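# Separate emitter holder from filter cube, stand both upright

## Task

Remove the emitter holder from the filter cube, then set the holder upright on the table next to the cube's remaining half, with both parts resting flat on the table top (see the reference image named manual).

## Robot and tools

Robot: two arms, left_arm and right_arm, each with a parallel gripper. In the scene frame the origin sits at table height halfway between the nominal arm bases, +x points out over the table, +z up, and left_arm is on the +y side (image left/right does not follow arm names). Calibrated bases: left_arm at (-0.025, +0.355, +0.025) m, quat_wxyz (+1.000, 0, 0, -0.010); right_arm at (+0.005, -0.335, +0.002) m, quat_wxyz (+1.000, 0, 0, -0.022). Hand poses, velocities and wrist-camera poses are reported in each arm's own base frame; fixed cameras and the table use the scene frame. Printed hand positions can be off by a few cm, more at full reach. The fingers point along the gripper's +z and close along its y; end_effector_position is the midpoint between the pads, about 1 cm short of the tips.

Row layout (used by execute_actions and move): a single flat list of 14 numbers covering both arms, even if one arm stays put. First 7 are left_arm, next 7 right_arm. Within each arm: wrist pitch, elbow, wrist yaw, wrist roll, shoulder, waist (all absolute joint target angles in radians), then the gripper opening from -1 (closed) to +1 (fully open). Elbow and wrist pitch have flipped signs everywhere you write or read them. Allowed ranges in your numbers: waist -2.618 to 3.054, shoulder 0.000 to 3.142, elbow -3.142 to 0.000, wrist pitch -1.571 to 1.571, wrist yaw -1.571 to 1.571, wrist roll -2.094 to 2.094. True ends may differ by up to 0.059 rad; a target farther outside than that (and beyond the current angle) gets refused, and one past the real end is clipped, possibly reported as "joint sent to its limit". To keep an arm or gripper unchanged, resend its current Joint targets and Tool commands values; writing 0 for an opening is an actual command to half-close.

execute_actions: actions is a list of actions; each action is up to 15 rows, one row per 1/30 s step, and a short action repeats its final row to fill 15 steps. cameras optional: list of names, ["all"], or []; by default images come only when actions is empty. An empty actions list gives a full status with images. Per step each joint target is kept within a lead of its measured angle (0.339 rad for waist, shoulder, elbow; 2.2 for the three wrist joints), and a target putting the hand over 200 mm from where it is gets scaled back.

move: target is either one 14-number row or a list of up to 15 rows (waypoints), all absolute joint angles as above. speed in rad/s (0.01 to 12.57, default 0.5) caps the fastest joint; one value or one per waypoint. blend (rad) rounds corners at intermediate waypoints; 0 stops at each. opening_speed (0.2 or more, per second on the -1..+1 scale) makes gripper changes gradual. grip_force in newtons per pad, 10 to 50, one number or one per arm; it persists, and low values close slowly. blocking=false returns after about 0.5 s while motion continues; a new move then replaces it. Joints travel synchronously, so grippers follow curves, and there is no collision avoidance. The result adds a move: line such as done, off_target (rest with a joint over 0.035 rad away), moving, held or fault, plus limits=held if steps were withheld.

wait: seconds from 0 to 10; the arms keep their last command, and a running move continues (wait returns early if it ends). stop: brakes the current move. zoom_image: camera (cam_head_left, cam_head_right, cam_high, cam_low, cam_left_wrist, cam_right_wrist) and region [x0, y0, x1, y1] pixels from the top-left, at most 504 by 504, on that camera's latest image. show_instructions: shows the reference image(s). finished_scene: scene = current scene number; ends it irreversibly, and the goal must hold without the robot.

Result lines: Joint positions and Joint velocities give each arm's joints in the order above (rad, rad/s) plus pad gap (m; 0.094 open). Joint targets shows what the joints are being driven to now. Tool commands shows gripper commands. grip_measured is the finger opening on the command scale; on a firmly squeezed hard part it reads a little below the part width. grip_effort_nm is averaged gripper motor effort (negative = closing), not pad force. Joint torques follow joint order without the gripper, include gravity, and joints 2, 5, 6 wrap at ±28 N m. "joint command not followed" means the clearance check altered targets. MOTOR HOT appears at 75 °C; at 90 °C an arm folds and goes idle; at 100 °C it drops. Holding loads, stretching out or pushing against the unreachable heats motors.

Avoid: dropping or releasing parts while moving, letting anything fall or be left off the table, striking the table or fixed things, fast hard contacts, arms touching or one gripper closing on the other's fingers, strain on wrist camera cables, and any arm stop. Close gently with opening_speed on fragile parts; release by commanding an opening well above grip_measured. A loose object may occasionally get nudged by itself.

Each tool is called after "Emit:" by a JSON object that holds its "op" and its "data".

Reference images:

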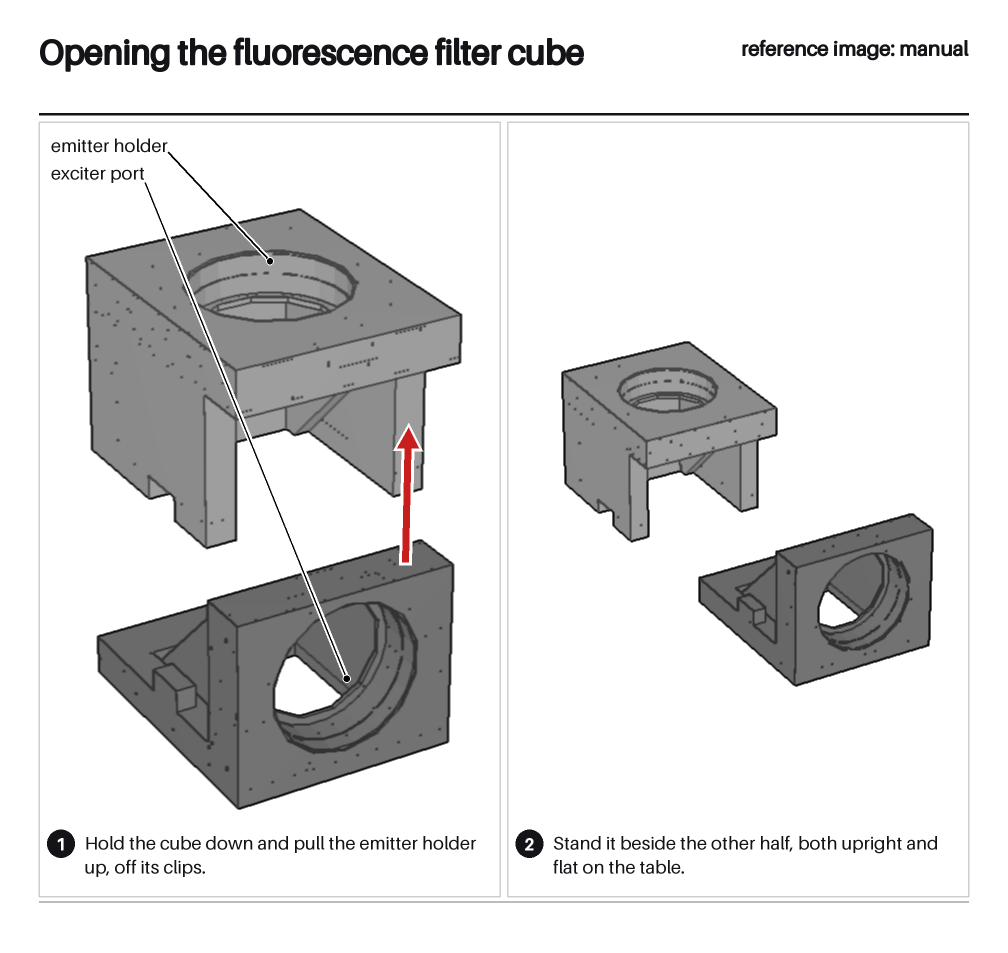

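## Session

Emit:
{"op": "execute_actions", "data": {"actions": []}}

Emit:
{"op": "zoom_image", "data": {"camera": "cam_head_left", "region": [300, 200, 560, 346]}}

Scene clock: 0.00 s.
left_arm: end_effector_position=(+0.4084, +0.0349, +0.1149) grip_measured=+1.000 grip_effort_nm=n/a end_effector_quat_wxyz=(+0.593, -0.059, +0.802, +0.043) | right_arm: end_effector_position=(+0.4151, -0.0041, +0.1259) grip_measured=+1.000 grip_effort_nm=n/a end_effector_quat_wxyz=(+0.620, +0.004, +0.781, -0.073)
Joint names: [wrist pitch, elbow, wrist yaw, wrist roll, shoulder, waist]
Joint positions: left_arm=[-0.821 -0.413 -0.105 -0.033 1.532 0.037 0.094] | right_arm=[-0.935 -0.41 0.186 -0.069 1.571 0.068 0.094]
Joint velocities: within noise
Joint torques (N m): no reading
Heat: left arm: 24 °C; right arm: 23 °C.
Joint targets: left_arm=[-0.818 -0.419 -0.105 -0.034 1.526 0.037] | right_arm=[-0.935 -0.417 0.188 -0.069 1.563 0.068]
Tool commands: left_gripper/opening=+1.0 right_gripper/opening=+1.0

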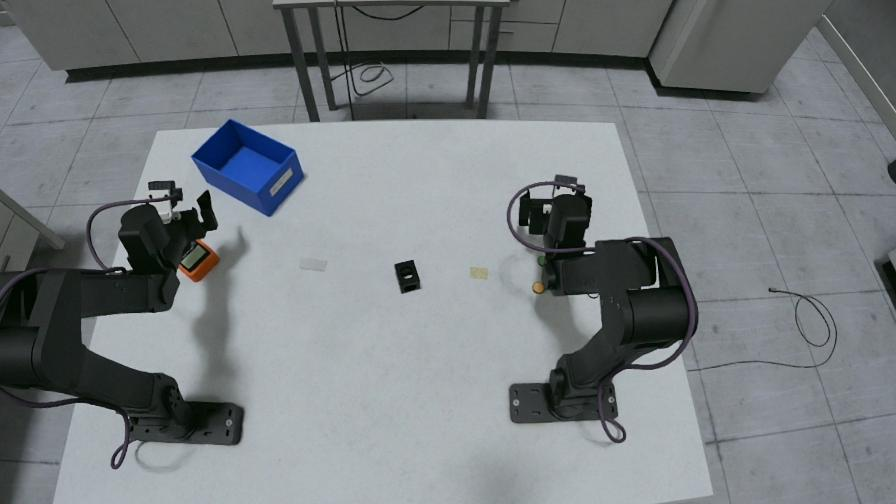

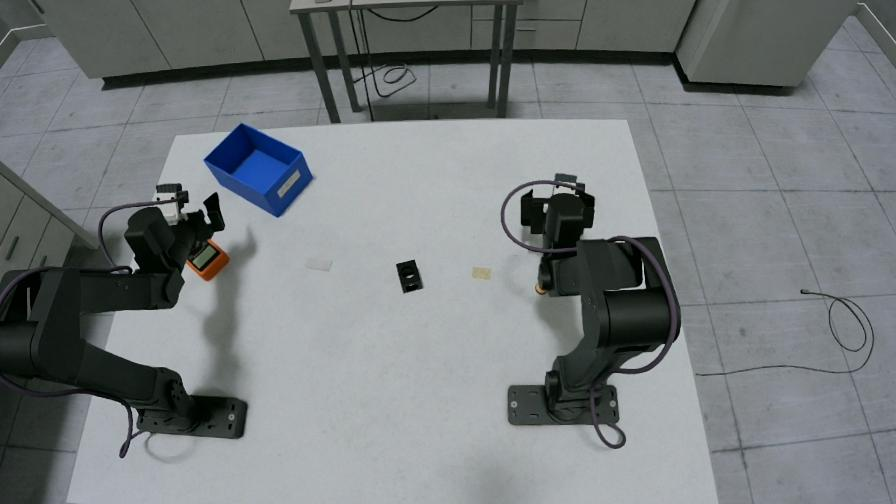

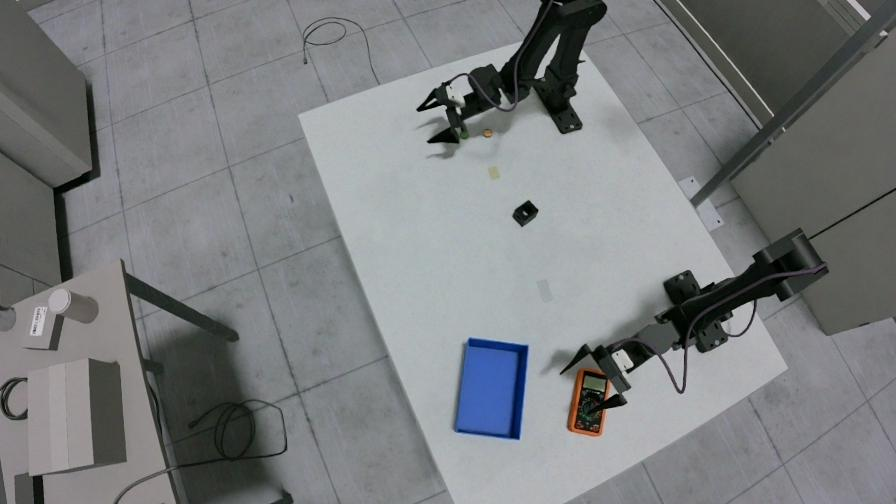

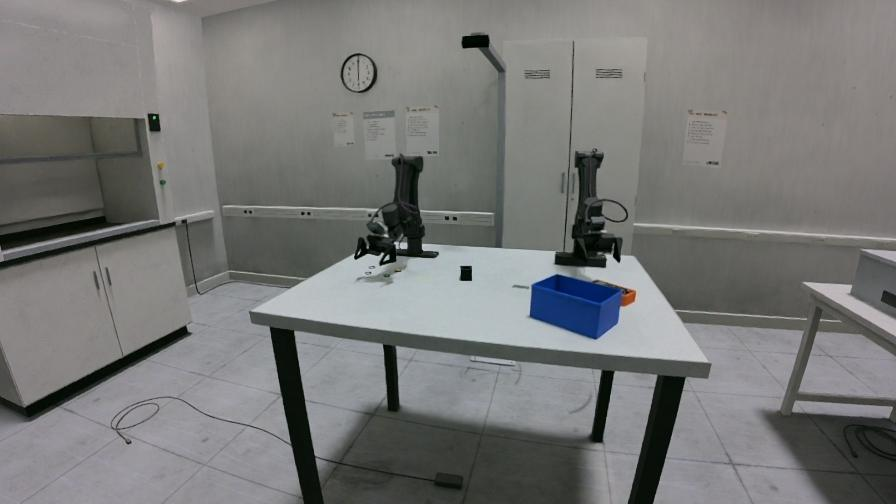

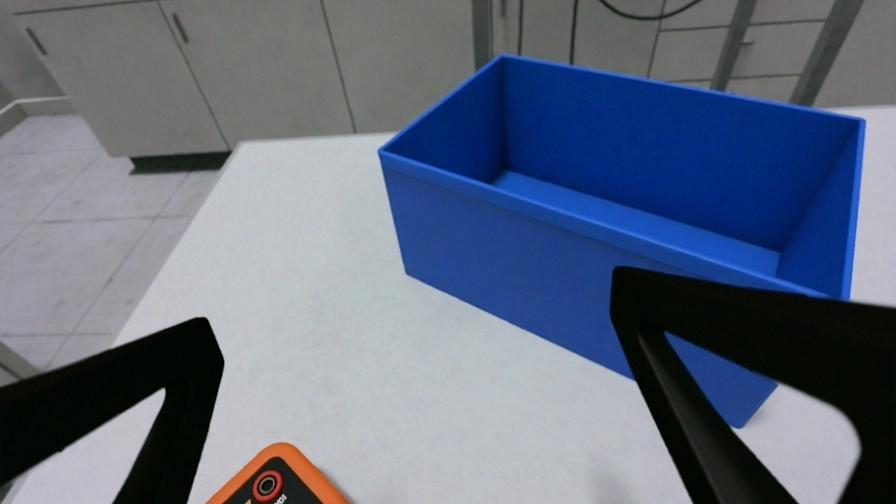

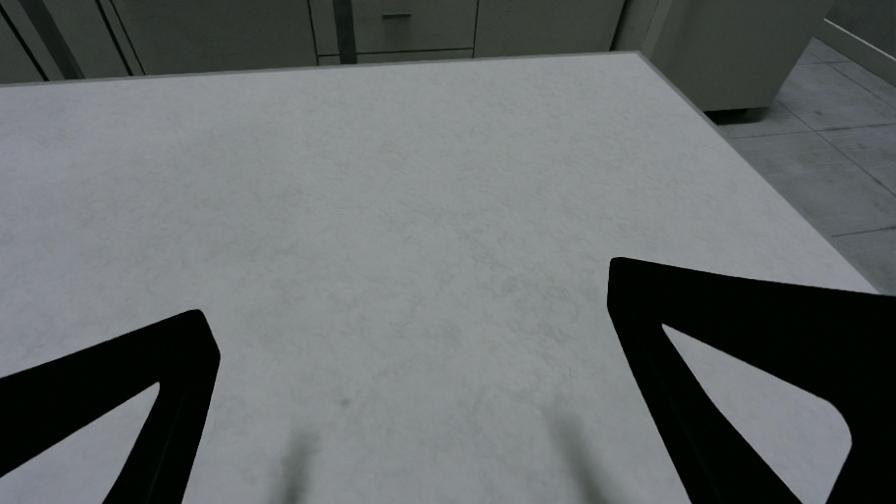

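Scaled by 1.938 from the camera's 896x504 image, which has a finer 1280x720 frame.

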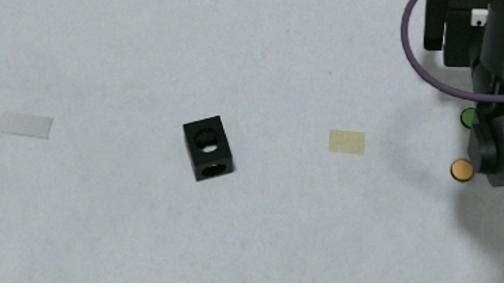

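Emit:
{"op": "zoom_image", "data": {"camera": "cam_head_left", "region": [370, 245, 450, 305]}}

Emit:
{"op": "zoom_image", "data": {"camera": "cam_head_right", "region": [370, 245, 450, 305]}}

Emit:
{"op": "zoom_image", "data": {"camera": "cam_high", "region": [490, 185, 560, 240]}}

Emit:
{"op": "zoom_image", "data": {"camera": "cam_low", "region": [430, 250, 500, 300]}}

Scaled by 6.300 from the camera's 896x504 image, which has a finer 1280x720 frame.

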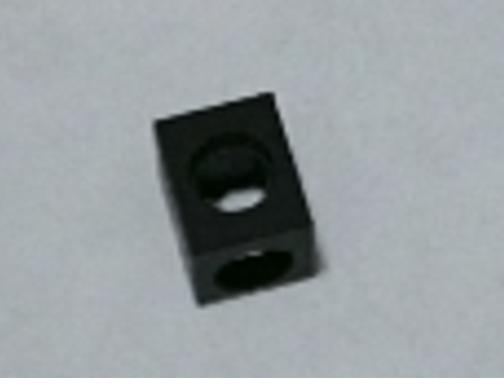

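Scaled by 6.300 from the camera's 896x504 image, which has a finer 1280x720 frame.

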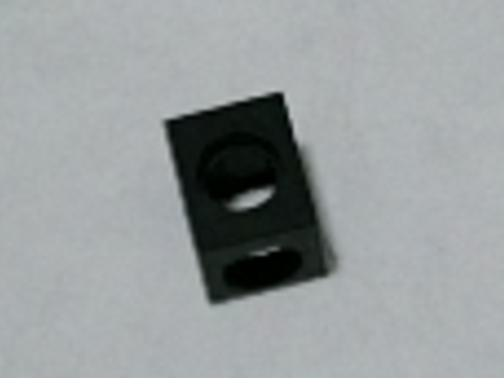

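Scaled by 7.200 from the camera's 896x504 image, which has a finer 1280x720 frame.

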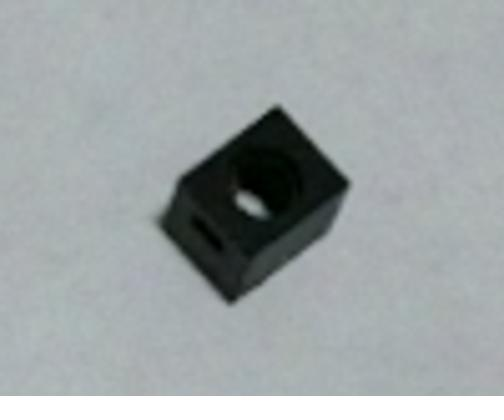

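Scaled by 7.200 from the camera's 896x504 image, which has a finer 1280x720 frame.

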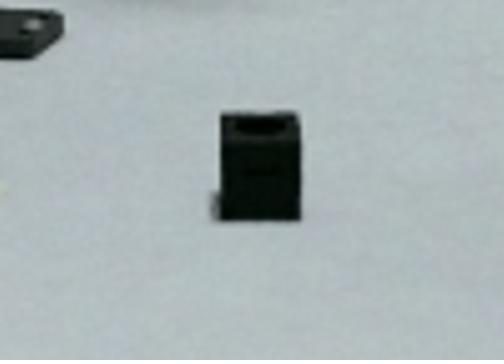

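Emit:
{"op": "move", "data": {"target": [[-0.70, -0.50, -0.40, -0.30, 1.60, -0.80, 1.0, 0.30, -1.25, 0.09, 0.28, 1.75, 0.46, 1.0], [-0.23, -0.893, -1.03, -0.87, 2.075, -1.553, 1.0, 1.405, -1.983, 0.0, 0.561, 2.174, 0.860, 1.0]], "speed": 1.1, "blend": 0.25, "cameras": ["cam_head_left", "cam_left_wrist", "cam_right_wrist"]}}

Scene clock: 10.10 s.
left_arm: end_effector_position=(+0.1583, -0.3885, +0.0143) grip_measured=+1.000 grip_effort_nm=0.05 end_effector_quat_wxyz=(+0.525, +0.144, +0.834, -0.094) | right_arm: end_effector_position=(+0.2704, +0.3176, +0.0989) grip_measured=+1.000 grip_effort_nm=0.01 end_effector_quat_wxyz=(-0.001, -0.155, +0.988, +0.000)
Joint names: [wrist pitch, elbow, wrist yaw, wrist roll, shoulder, waist]
Joint positions: left_arm=[-0.248 -0.873 -1.004 -0.857 2.054 -1.558 0.094] | right_arm=[1.375 -1.958 -0.001 0.55 2.156 0.863 0.094]
Joint torques (N m): left_arm=[-1.16 -5.27 -0.62 -0.19 -6.93 0.38] | right_arm=[0.04 -8.28 0 0.08 -9.88 -0.29]
Heat: left arm: 25 °C; right arm: 23 °C.
Joint targets: left_arm=[-0.230 -0.893 -1.030 -0.870 2.075 -1.553] | right_arm=[1.405 -1.983 0.000 0.561 2.174 0.860]
move: done
Images, in order (width x height): cam_head_left 896x504, cam_left_wrist 896x504, cam_right_wrist 896x504.

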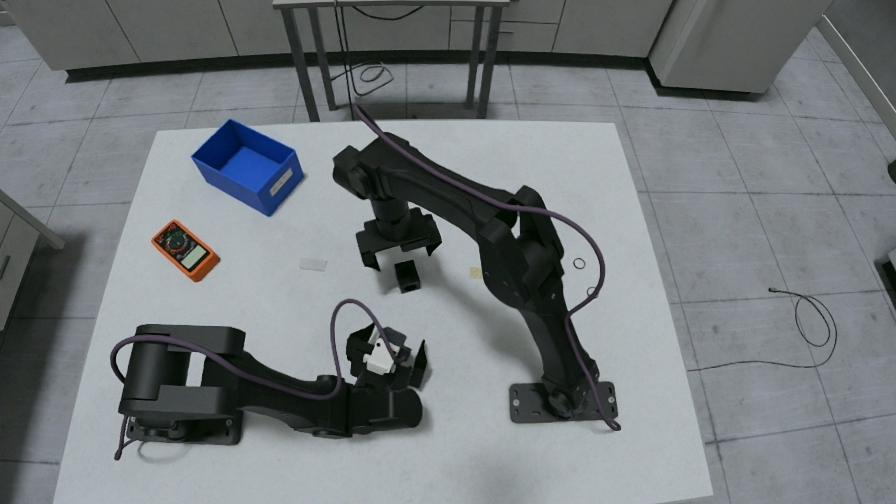

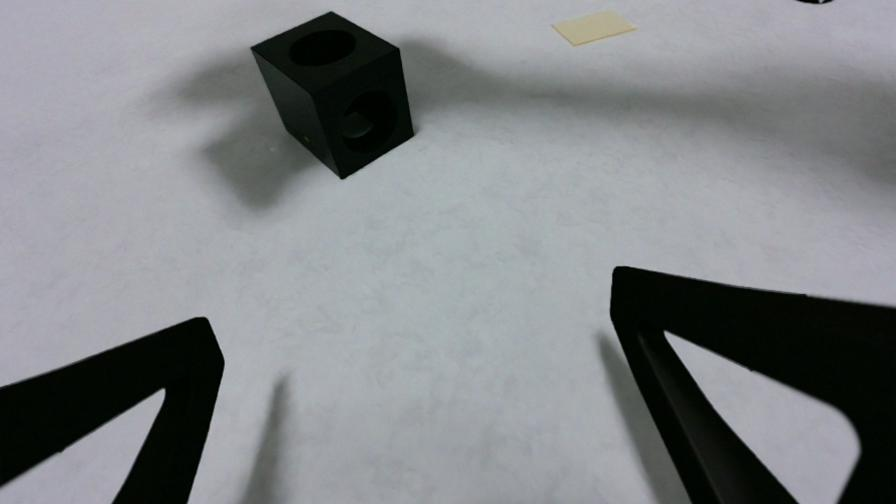

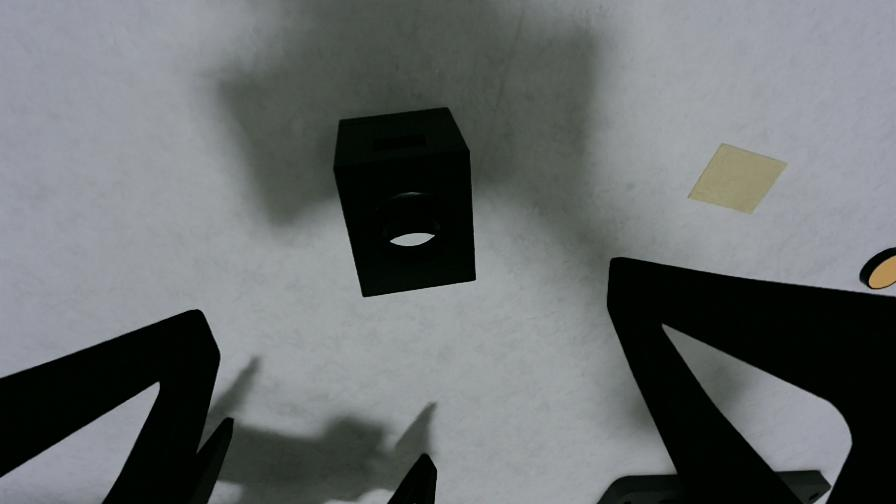

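Emit:
{"op": "move", "data": {"target": [[-0.23, -0.893, -1.03, -0.87, 2.075, -1.553, 1.0, 1.129, -1.718, 0.0, 0.62, 2.195, 0.843, 1.0], [-0.23, -0.893, -1.03, -0.87, 2.075, -1.553, 1.0, 1.129, -1.718, 0.0, 0.62, 2.195, 0.843, -0.26]], "speed": 0.3, "opening_speed": 0.7, "grip_force": 40, "cameras": ["cam_left_wrist", "cam_right_wrist"]}}

Scene clock: 17.10 s.
left_arm: end_effector_position=(+0.1584, -0.3884, +0.0143) grip_measured=+1.000 grip_effort_nm=0.05 end_effector_quat_wxyz=(+0.525, +0.144, +0.834, -0.094) | right_arm: end_effector_position=(+0.2736, +0.3143, +0.0311) grip_measured=-0.142 grip_effort_nm=-0.79 end_effector_quat_wxyz=(-0.002, -0.120, +0.993, +0.000)
Joint names: [wrist pitch, elbow, wrist yaw, wrist roll, shoulder, waist]
Joint positions: left_arm=[-0.247 -0.873 -1.004 -0.858 2.054 -1.558 0.094] | right_arm=[1.12 -1.726 -0.002 0.61 2.18 0.851 0.04]
Joint torques (N m): left_arm=[-1.16 -5.26 -0.67 -0.17 -6.87 0.4] | right_arm=[-0.18 -4.86 0.02 0.08 -10.25 -0.75]
Heat: left arm: 25 °C; right arm: 24 °C.
Joint targets: left_arm=[-0.230 -0.893 -1.030 -0.870 2.075 -1.553] | right_arm=[1.129 -1.718 0.000 0.620 2.195 0.843]
grip_force (N): 40, 40
move: done
Images, in order (width x height): cam_left_wrist 896x504, cam_right_wrist 896x504.

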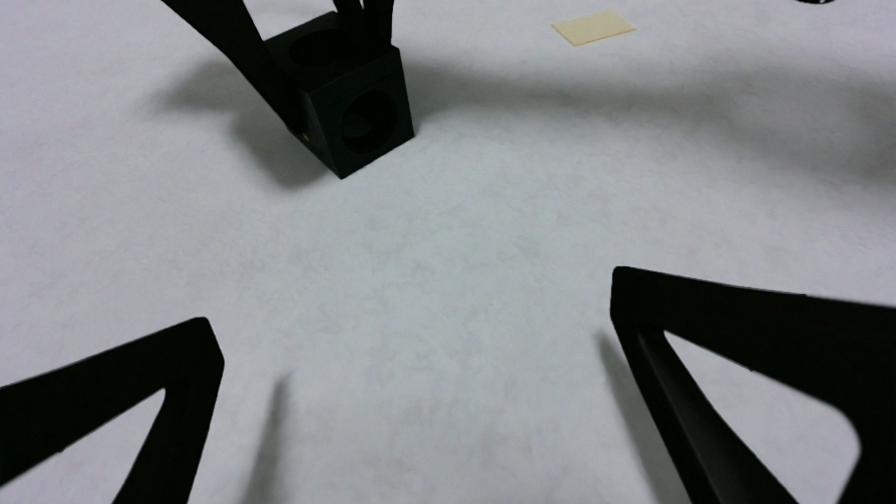

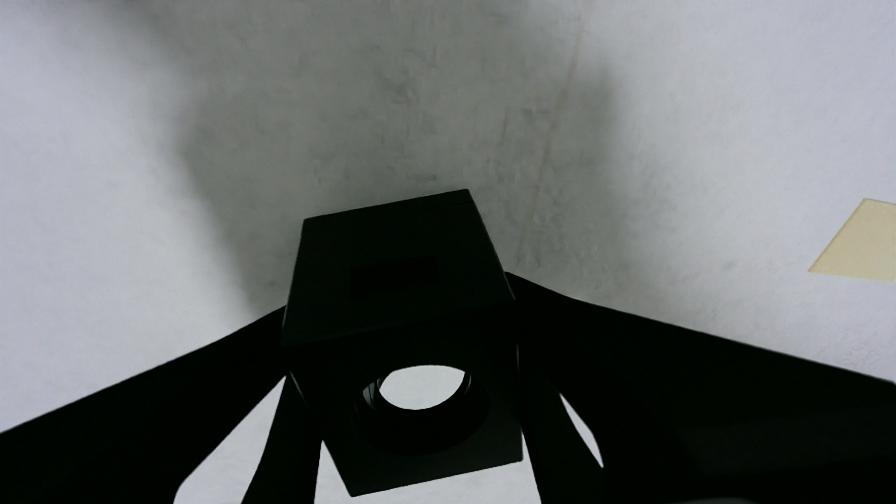

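Emit:
{"op": "move", "data": {"target": [[-0.23, -0.893, -1.03, -0.87, 2.075, -1.553, 0.3, 1.177, -1.773, 0.0, 0.62, 2.128, 0.843, -0.26], [-0.36, -0.92, -0.98, -0.76, 2.13, -1.47, 0.3, 1.109, -1.61, 0.0, 1.121, 2.047, 0.799, -0.26], [-0.495, -0.95, -0.925, -0.647, 2.187, -1.394, 0.3, 1.080, -1.589, 0.0, 1.121, 2.117, 0.799, -0.26], [-0.532, -1.077, -0.851, -0.54, 2.281, -1.285, 0.3, 1.080, -1.589, 0.0, 1.121, 2.117, 0.799, -0.26]], "speed": [0.25, 0.4, 0.25, 0.25], "blend": [0.015, 0.02, 0, 0], "opening_speed": 0.7, "cameras": ["cam_left_wrist", "cam_right_wrist", "cam_head_left"]}}

Scene clock: 24.70 s.
left_arm: end_effector_position=(+0.2652, -0.4230, -0.0020) grip_measured=+0.302 grip_effort_nm=-0.03 end_effector_quat_wxyz=(+0.533, +0.134, +0.831, -0.088) | right_arm: end_effector_position=(+0.2731, +0.2872, +0.0324) grip_measured=-0.144 grip_effort_nm=-0.84 end_effector_quat_wxyz=(-0.002, +0.150, +0.989, +0.001)
Joint names: [wrist pitch, elbow, wrist yaw, wrist roll, shoulder, waist]
Joint positions: left_arm=[-0.519 -1.058 -0.843 -0.543 2.254 -1.286 0.061] | right_arm=[1.076 -1.602 -0.004 1.108 2.098 0.806 0.04]
Joint torques (N m): left_arm=[-1.76 -5.42 -0.4 -0.01 -8.27 0.13] | right_arm=[-0.22 -4.37 0.04 0.12 -9.25 -0.66]
Heat: left arm: 25 °C; right arm: 25 °C.
Joint targets: left_arm=[-0.532 -1.077 -0.851 -0.540 2.281 -1.285] | right_arm=[1.080 -1.589 0.000 1.121 2.117 0.799]
grip_force (N): 40, 40
move: done; blend cut to 0 rad at target 1
Images, in order (width x height): cam_head_left 896x504, cam_left_wrist 896x504, cam_right_wrist 896x504.

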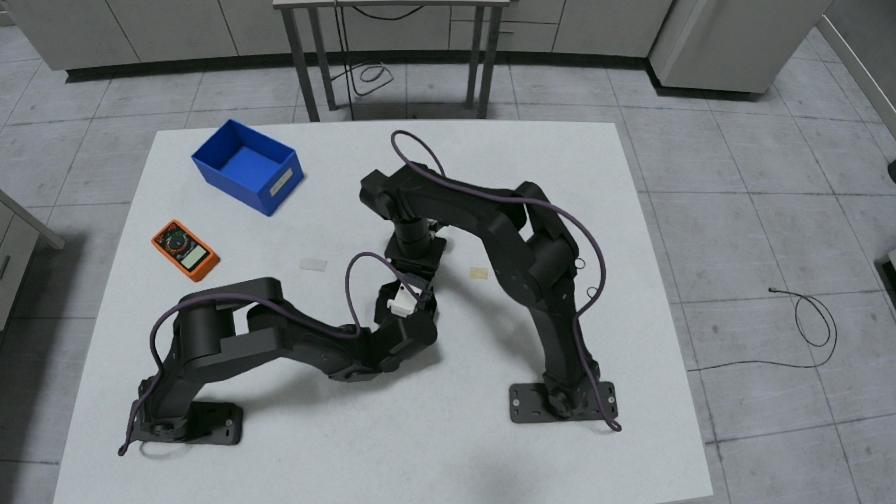

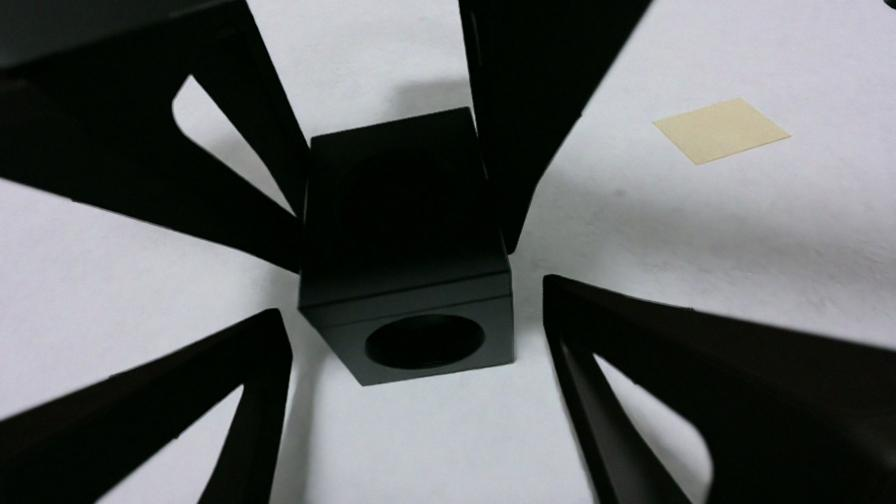

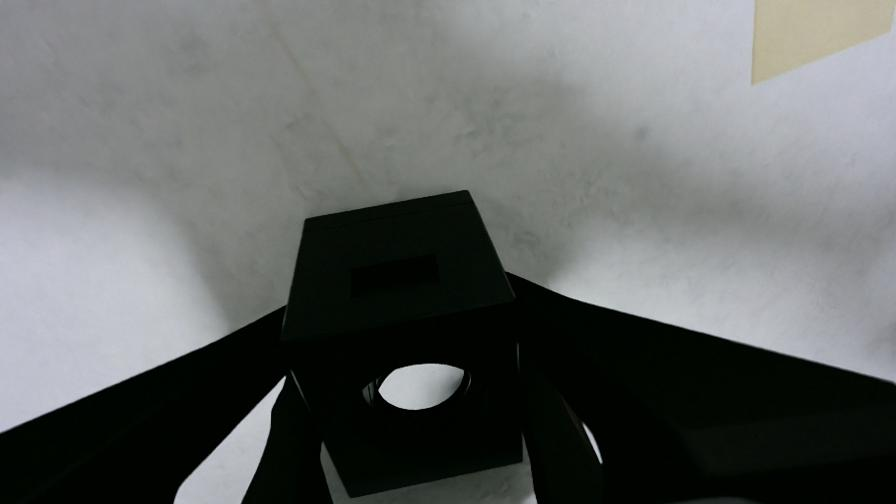

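Emit:
{"op": "move", "data": {"target": [-0.532, -1.077, -0.851, -0.54, 2.281, -1.300, 0.3, 1.080, -1.585, 0.0, 1.121, 2.120, 0.799, -0.26], "speed": 0.1, "cameras": ["cam_left_wrist"]}}

Scene clock: 27.30 s.
left_arm: end_effector_position=(+0.2619, -0.4251, -0.0020) grip_measured=+0.302 grip_effort_nm=-0.03 end_effector_quat_wxyz=(+0.532, +0.137, +0.831, -0.090) | right_arm: end_effector_position=(+0.2731, +0.2872, +0.0324) grip_measured=-0.144 grip_effort_nm=-0.84 end_effector_quat_wxyz=(-0.002, +0.150, +0.989, +0.001)
Joint names: [wrist pitch, elbow, wrist yaw, wrist roll, shoulder, waist]
Joint positions: left_arm=[-0.519 -1.058 -0.842 -0.543 2.254 -1.294 0.061] | right_arm=[1.076 -1.602 -0.004 1.108 2.098 0.806 0.04]
Joint torques (N m): left_arm=[-1.78 -5.33 -0.4 0.01 -8.24 -0.5] | right_arm=[-0.22 -3.99 0.03 0.11 -8.95 -0.62]
Heat: left arm: 26 °C; right arm: 25 °C.
Joint targets: left_arm=[-0.532 -1.077 -0.851 -0.540 2.281 -1.300] | right_arm=[1.080 -1.585 0.000 1.121 2.120 0.799]
grip_force (N): 40, 40
move: done
Images, in order (width x height): cam_left_wrist 896x504.

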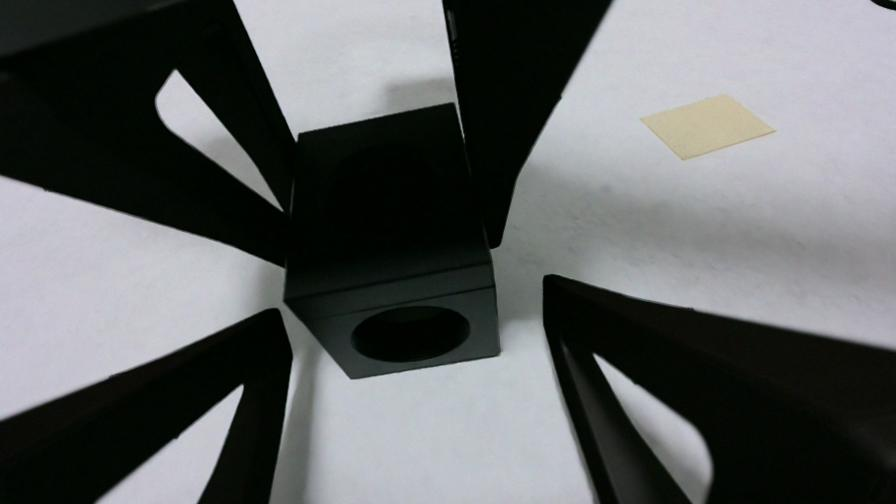

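Emit:
{"op": "move", "data": {"target": [[-0.532, -1.077, -0.851, -0.54, 2.281, -1.300, -0.26, 1.080, -1.585, 0.0, 1.121, 2.120, 0.799, -0.26], [-0.12, -0.97, -0.65, -0.54, 2.38, -1.300, -0.26, 1.080, -1.585, 0.0, 1.121, 2.120, 0.799, -0.26]], "speed": [0.2, 0.4], "opening_speed": 0.7, "cameras": ["cam_left_wrist", "cam_right_wrist"]}}

Scene clock: 30.73 s.
left_arm: end_effector_position=(+0.2588, -0.4195, -0.0128) grip_measured=-0.170 grip_effort_nm=-0.79 end_effector_quat_wxyz=(+0.517, +0.151, +0.839, -0.076) | right_arm: end_effector_position=(+0.2732, +0.2864, +0.0315) grip_measured=-0.144 grip_effort_nm=-0.84 end_effector_quat_wxyz=(-0.004, +0.151, +0.988, +0.001)
Joint names: [wrist pitch, elbow, wrist yaw, wrist roll, shoulder, waist]
Joint positions: left_arm=[-0.472 -1.053 -0.824 -0.55 2.256 -1.292 0.039] | right_arm=[1.074 -1.599 -0.007 1.107 2.098 0.803 0.04]
Joint torques (N m): left_arm=[2.05 2.52 1.5 0.09 -1.43 -0.58] | right_arm=[-0.2 -4.36 0.08 0.13 -8.95 -0.39]
Heat: left arm: 26 °C; right arm: 25 °C.
Joint targets: left_arm=[-0.120 -0.970 -0.650 -0.540 2.380 -1.300] | right_arm=[1.080 -1.585 0.000 1.121 2.120 0.799]
grip_force (N): 40, 40
move: off_target (left_arm); left_arm: the wrist pitch is farthest, 0.352 rad from its target
Images, in order (width x height): cam_left_wrist 896x504, cam_right_wrist 896x504.

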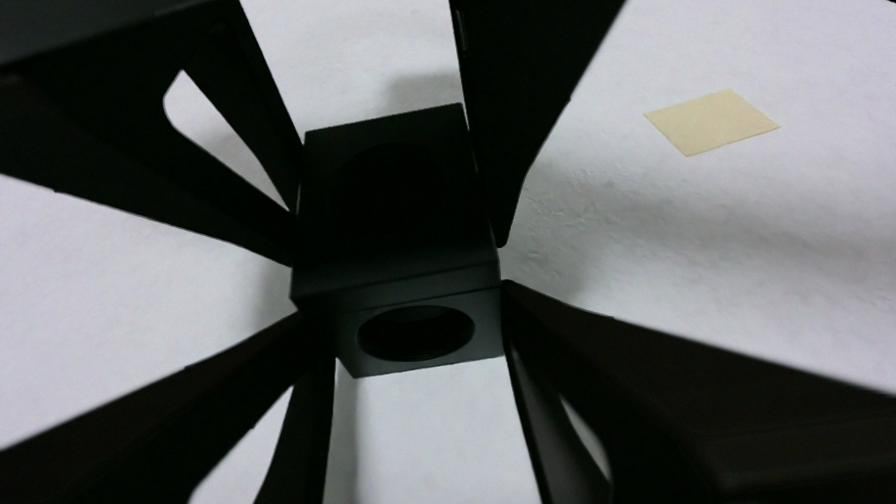

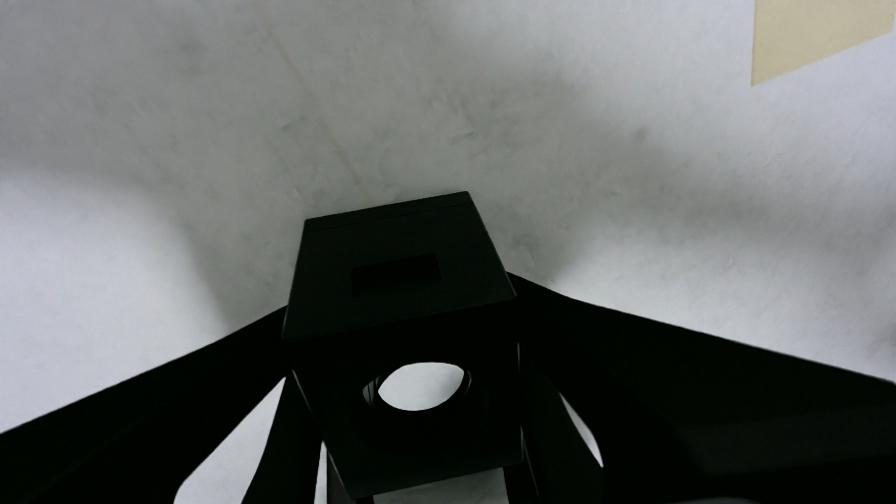

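Emit:
{"op": "move", "data": {"target": [-0.12, -0.97, -0.65, -0.54, 2.38, -1.300, -0.26, 1.15, -1.715, 0.0, 1.121, 1.94, 0.799, -0.26], "speed": 0.18, "cameras": ["cam_left_wrist", "cam_right_wrist"]}}

Scene clock: 32.63 s.
left_arm: end_effector_position=(+0.2596, -0.4159, -0.0134) grip_measured=-0.173 grip_effort_nm=-0.79 end_effector_quat_wxyz=(+0.519, +0.151, +0.839, -0.067) | right_arm: end_effector_position=(+0.2895, +0.3034, +0.1173) grip_measured=-0.144 grip_effort_nm=-0.84 end_effector_quat_wxyz=(+0.054, +0.153, +0.983, +0.084)
Joint names: [wrist pitch, elbow, wrist yaw, wrist roll, shoulder, waist]
Joint positions: left_arm=[-0.462 -1.051 -0.838 -0.549 2.256 -1.292 0.039] | right_arm=[1.126 -1.704 -0.008 1.112 1.949 0.803 0.04]
Joint torques (N m): left_arm=[1.97 2.39 1.63 0.06 -1.47 -0.58] | right_arm=[-0.4 -7.05 0.07 0.07 -10.82 -0.4]
Heat: left arm: 26 °C; right arm: 25 °C.
Joint targets: left_arm=[-0.120 -0.970 -0.650 -0.540 2.380 -1.300] | right_arm=[1.150 -1.715 0.000 1.121 1.940 0.799]
grip_force (N): 40, 40
move: off_target (left_arm); left_arm: the wrist pitch is farthest, 0.342 rad from its target
Images, in order (width x height): cam_left_wrist 896x504, cam_right_wrist 896x504.

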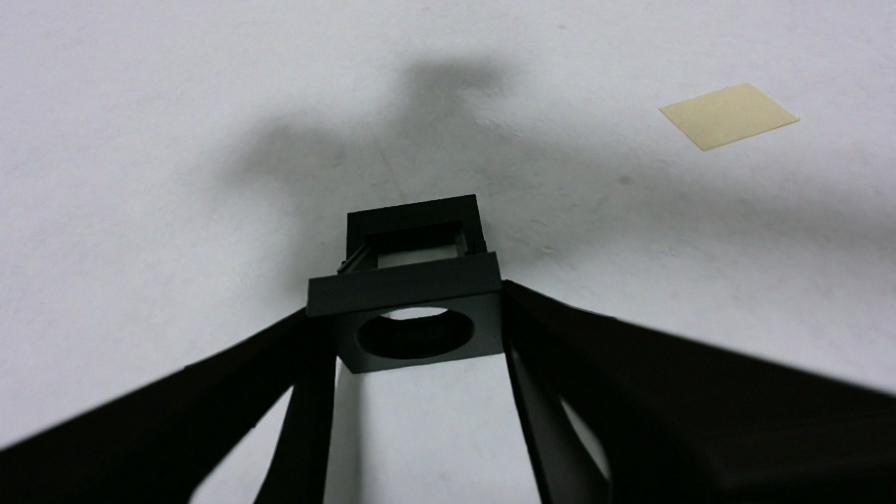

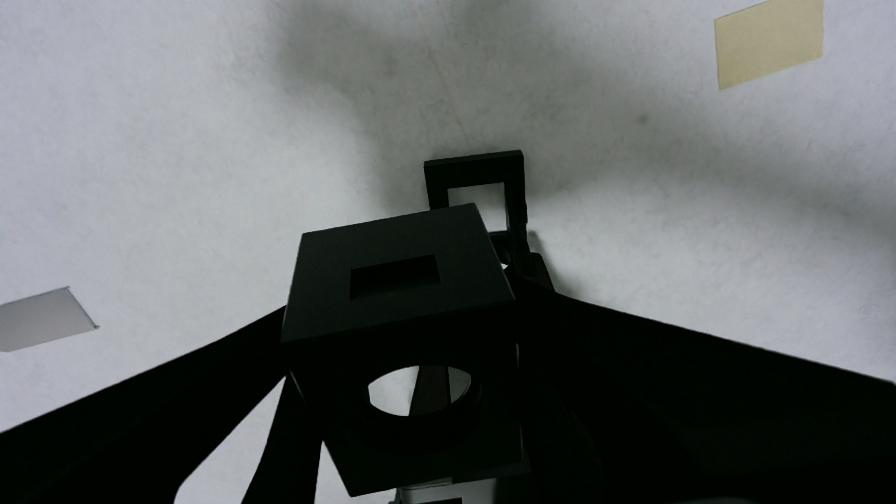

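Emit:
{"op": "move", "data": {"target": [[-0.50, -1.068, -0.845, -0.54, 2.281, -1.300, -0.26, 1.15, -1.278, 0.0, 0.991, 1.698, 0.687, -0.26], [-0.50, -1.068, -0.845, -0.54, 2.281, -1.300, -0.26, 0.966, -1.164, 0.0, 0.991, 1.803, 0.687, -0.26], [-0.50, -1.068, -0.845, -0.54, 2.281, -1.300, -0.26, 0.918, -1.130, 0.0, 0.991, 1.825, 0.687, -0.26]], "speed": [0.4, 0.3, 0.08], "blend": [0.02, 0.01, 0], "cameras": ["cam_left_wrist", "cam_right_wrist", "cam_low"]}}

Emit:
{"op": "zoom_image", "data": {"camera": "cam_left_wrist", "region": [600, 180, 896, 380]}}

Scene clock: 37.50 s.
left_arm: end_effector_position=(+0.2632, -0.4210, -0.0034) grip_measured=-0.174 grip_effort_nm=-0.79 end_effector_quat_wxyz=(+0.534, +0.138, +0.831, -0.078) | right_arm: end_effector_position=(+0.2361, +0.1992, +0.0210) grip_measured=-0.144 grip_effort_nm=-0.84 end_effector_quat_wxyz=(-0.007, +0.150, +0.989, -0.002)
Joint names: [wrist pitch, elbow, wrist yaw, wrist roll, shoulder, waist]
Joint positions: left_arm=[-0.506 -1.058 -0.856 -0.54 2.255 -1.292 0.039] | right_arm=[0.919 -1.145 -0.008 0.993 1.809 0.693 0.04]
Joint torques (N m): left_arm=[-1.56 -4.62 -0.19 -0.03 -8.28 -0.61] | right_arm=[-0.28 -3.88 0.09 -0.05 -6.52 -0.53]
Heat: left arm: 27 °C; right arm: 26 °C.
Joint targets: left_arm=[-0.500 -1.068 -0.845 -0.540 2.281 -1.300] | right_arm=[0.918 -1.130 0.000 0.991 1.825 0.687]
grip_force (N): 40, 40
move: done
Images, in order (width x height): cam_low 896x504, cam_left_wrist 896x504, cam_right_wrist 896x504.

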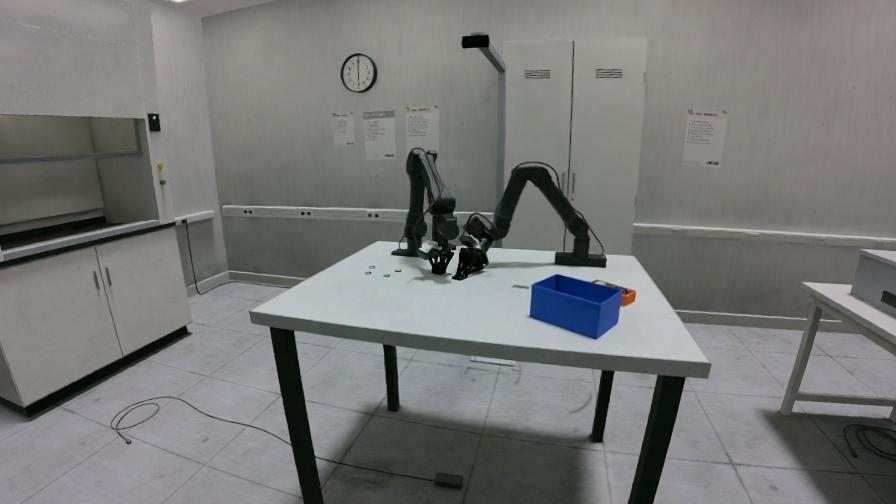

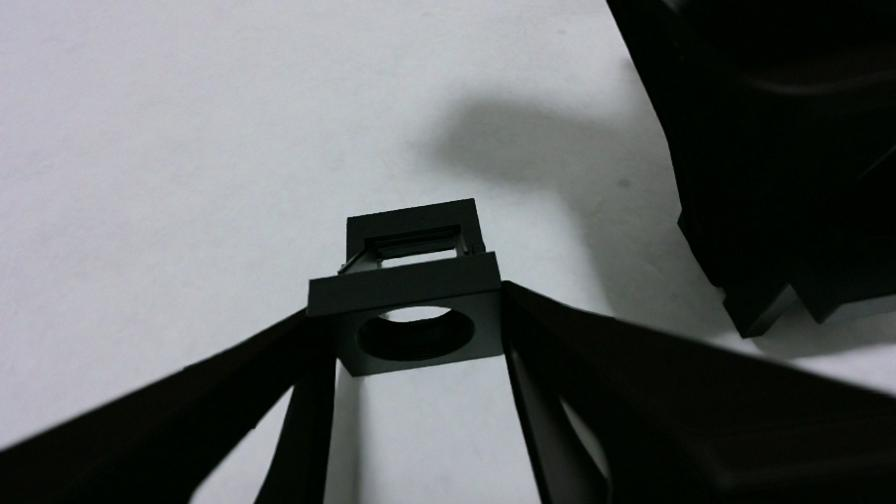

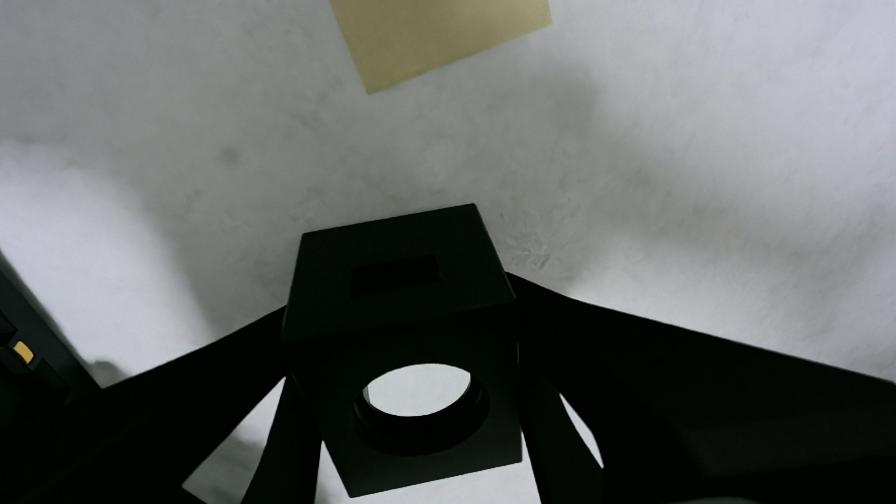

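Scaled by 1.703 from the camera's 896x504 image, which has a finer 1280x720 frame.

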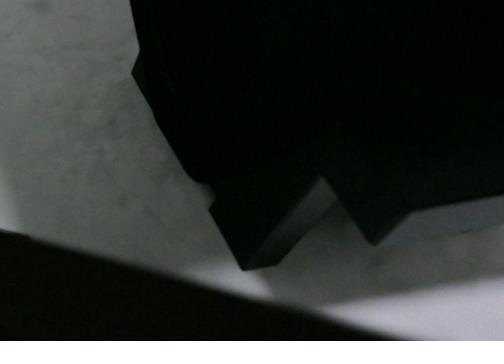

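Emit:
{"op": "move", "data": {"target": [[-0.50, -1.068, -0.845, -0.54, 2.281, -1.300, -0.26, 0.912, -1.120, 0.0, 0.991, 1.832, 0.687, -0.26], [-0.50, -1.068, -0.845, -0.54, 2.281, -1.300, 0.3, 0.912, -1.120, 0.0, 0.991, 1.832, 0.687, 0.12]], "speed": [0.08, 0.3], "opening_speed": 0.5, "cameras": ["cam_left_wrist", "cam_right_wrist"]}}

Scene clock: 41.30 s.
left_arm: end_effector_position=(+0.2615, -0.4237, -0.0051) grip_measured=+0.298 grip_effort_nm=0.14 end_effector_quat_wxyz=(+0.528, +0.143, +0.833, -0.084) | right_arm: end_effector_position=(+0.2334, +0.1958, +0.0161) grip_measured=+0.117 grip_effort_nm=0.17 end_effector_quat_wxyz=(-0.010, +0.149, +0.989, -0.009)
Joint names: [wrist pitch, elbow, wrist yaw, wrist roll, shoulder, waist]
Joint positions: left_arm=[-0.506 -1.058 -0.836 -0.539 2.255 -1.292 0.061] | right_arm=[0.915 -1.132 -0.003 0.993 1.815 0.693 0.052]
Joint torques (N m): left_arm=[-1.56 -4.67 -0.38 -0.03 -8.28 -0.62] | right_arm=[-0.25 -4.1 0.03 -0.03 -6.5 -0.5]
Heat: left arm: 27 °C; right arm: 26 °C.
Joint targets: left_arm=[-0.500 -1.068 -0.845 -0.540 2.281 -1.300] | right_arm=[0.912 -1.120 0.000 0.991 1.832 0.687]
grip_force (N): 40, 40
move: done
Images, in order (width x height): cam_left_wrist 896x504, cam_right_wrist 896x504.

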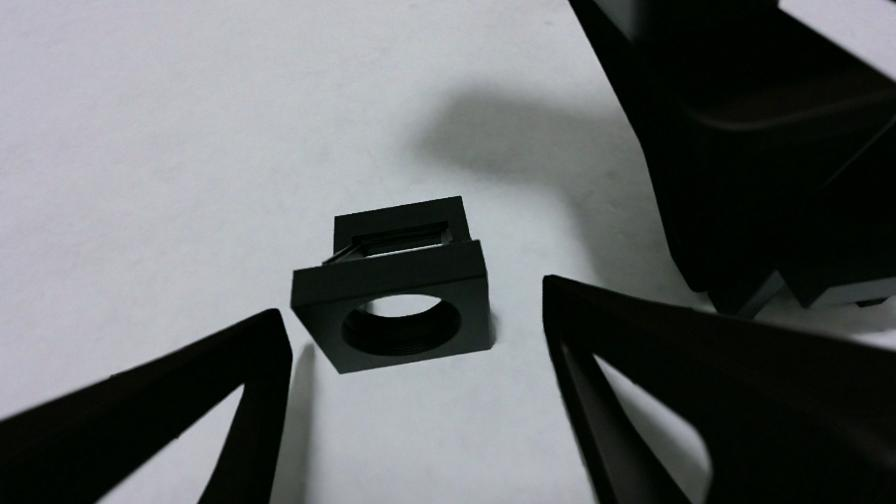

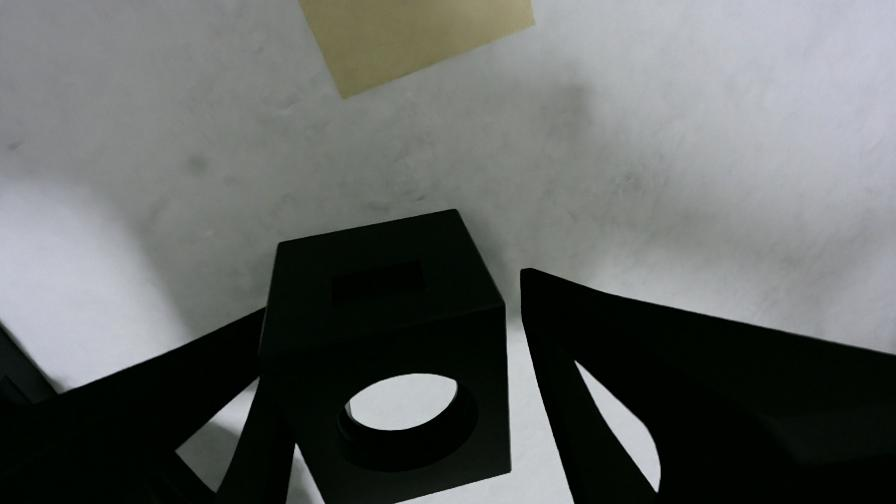

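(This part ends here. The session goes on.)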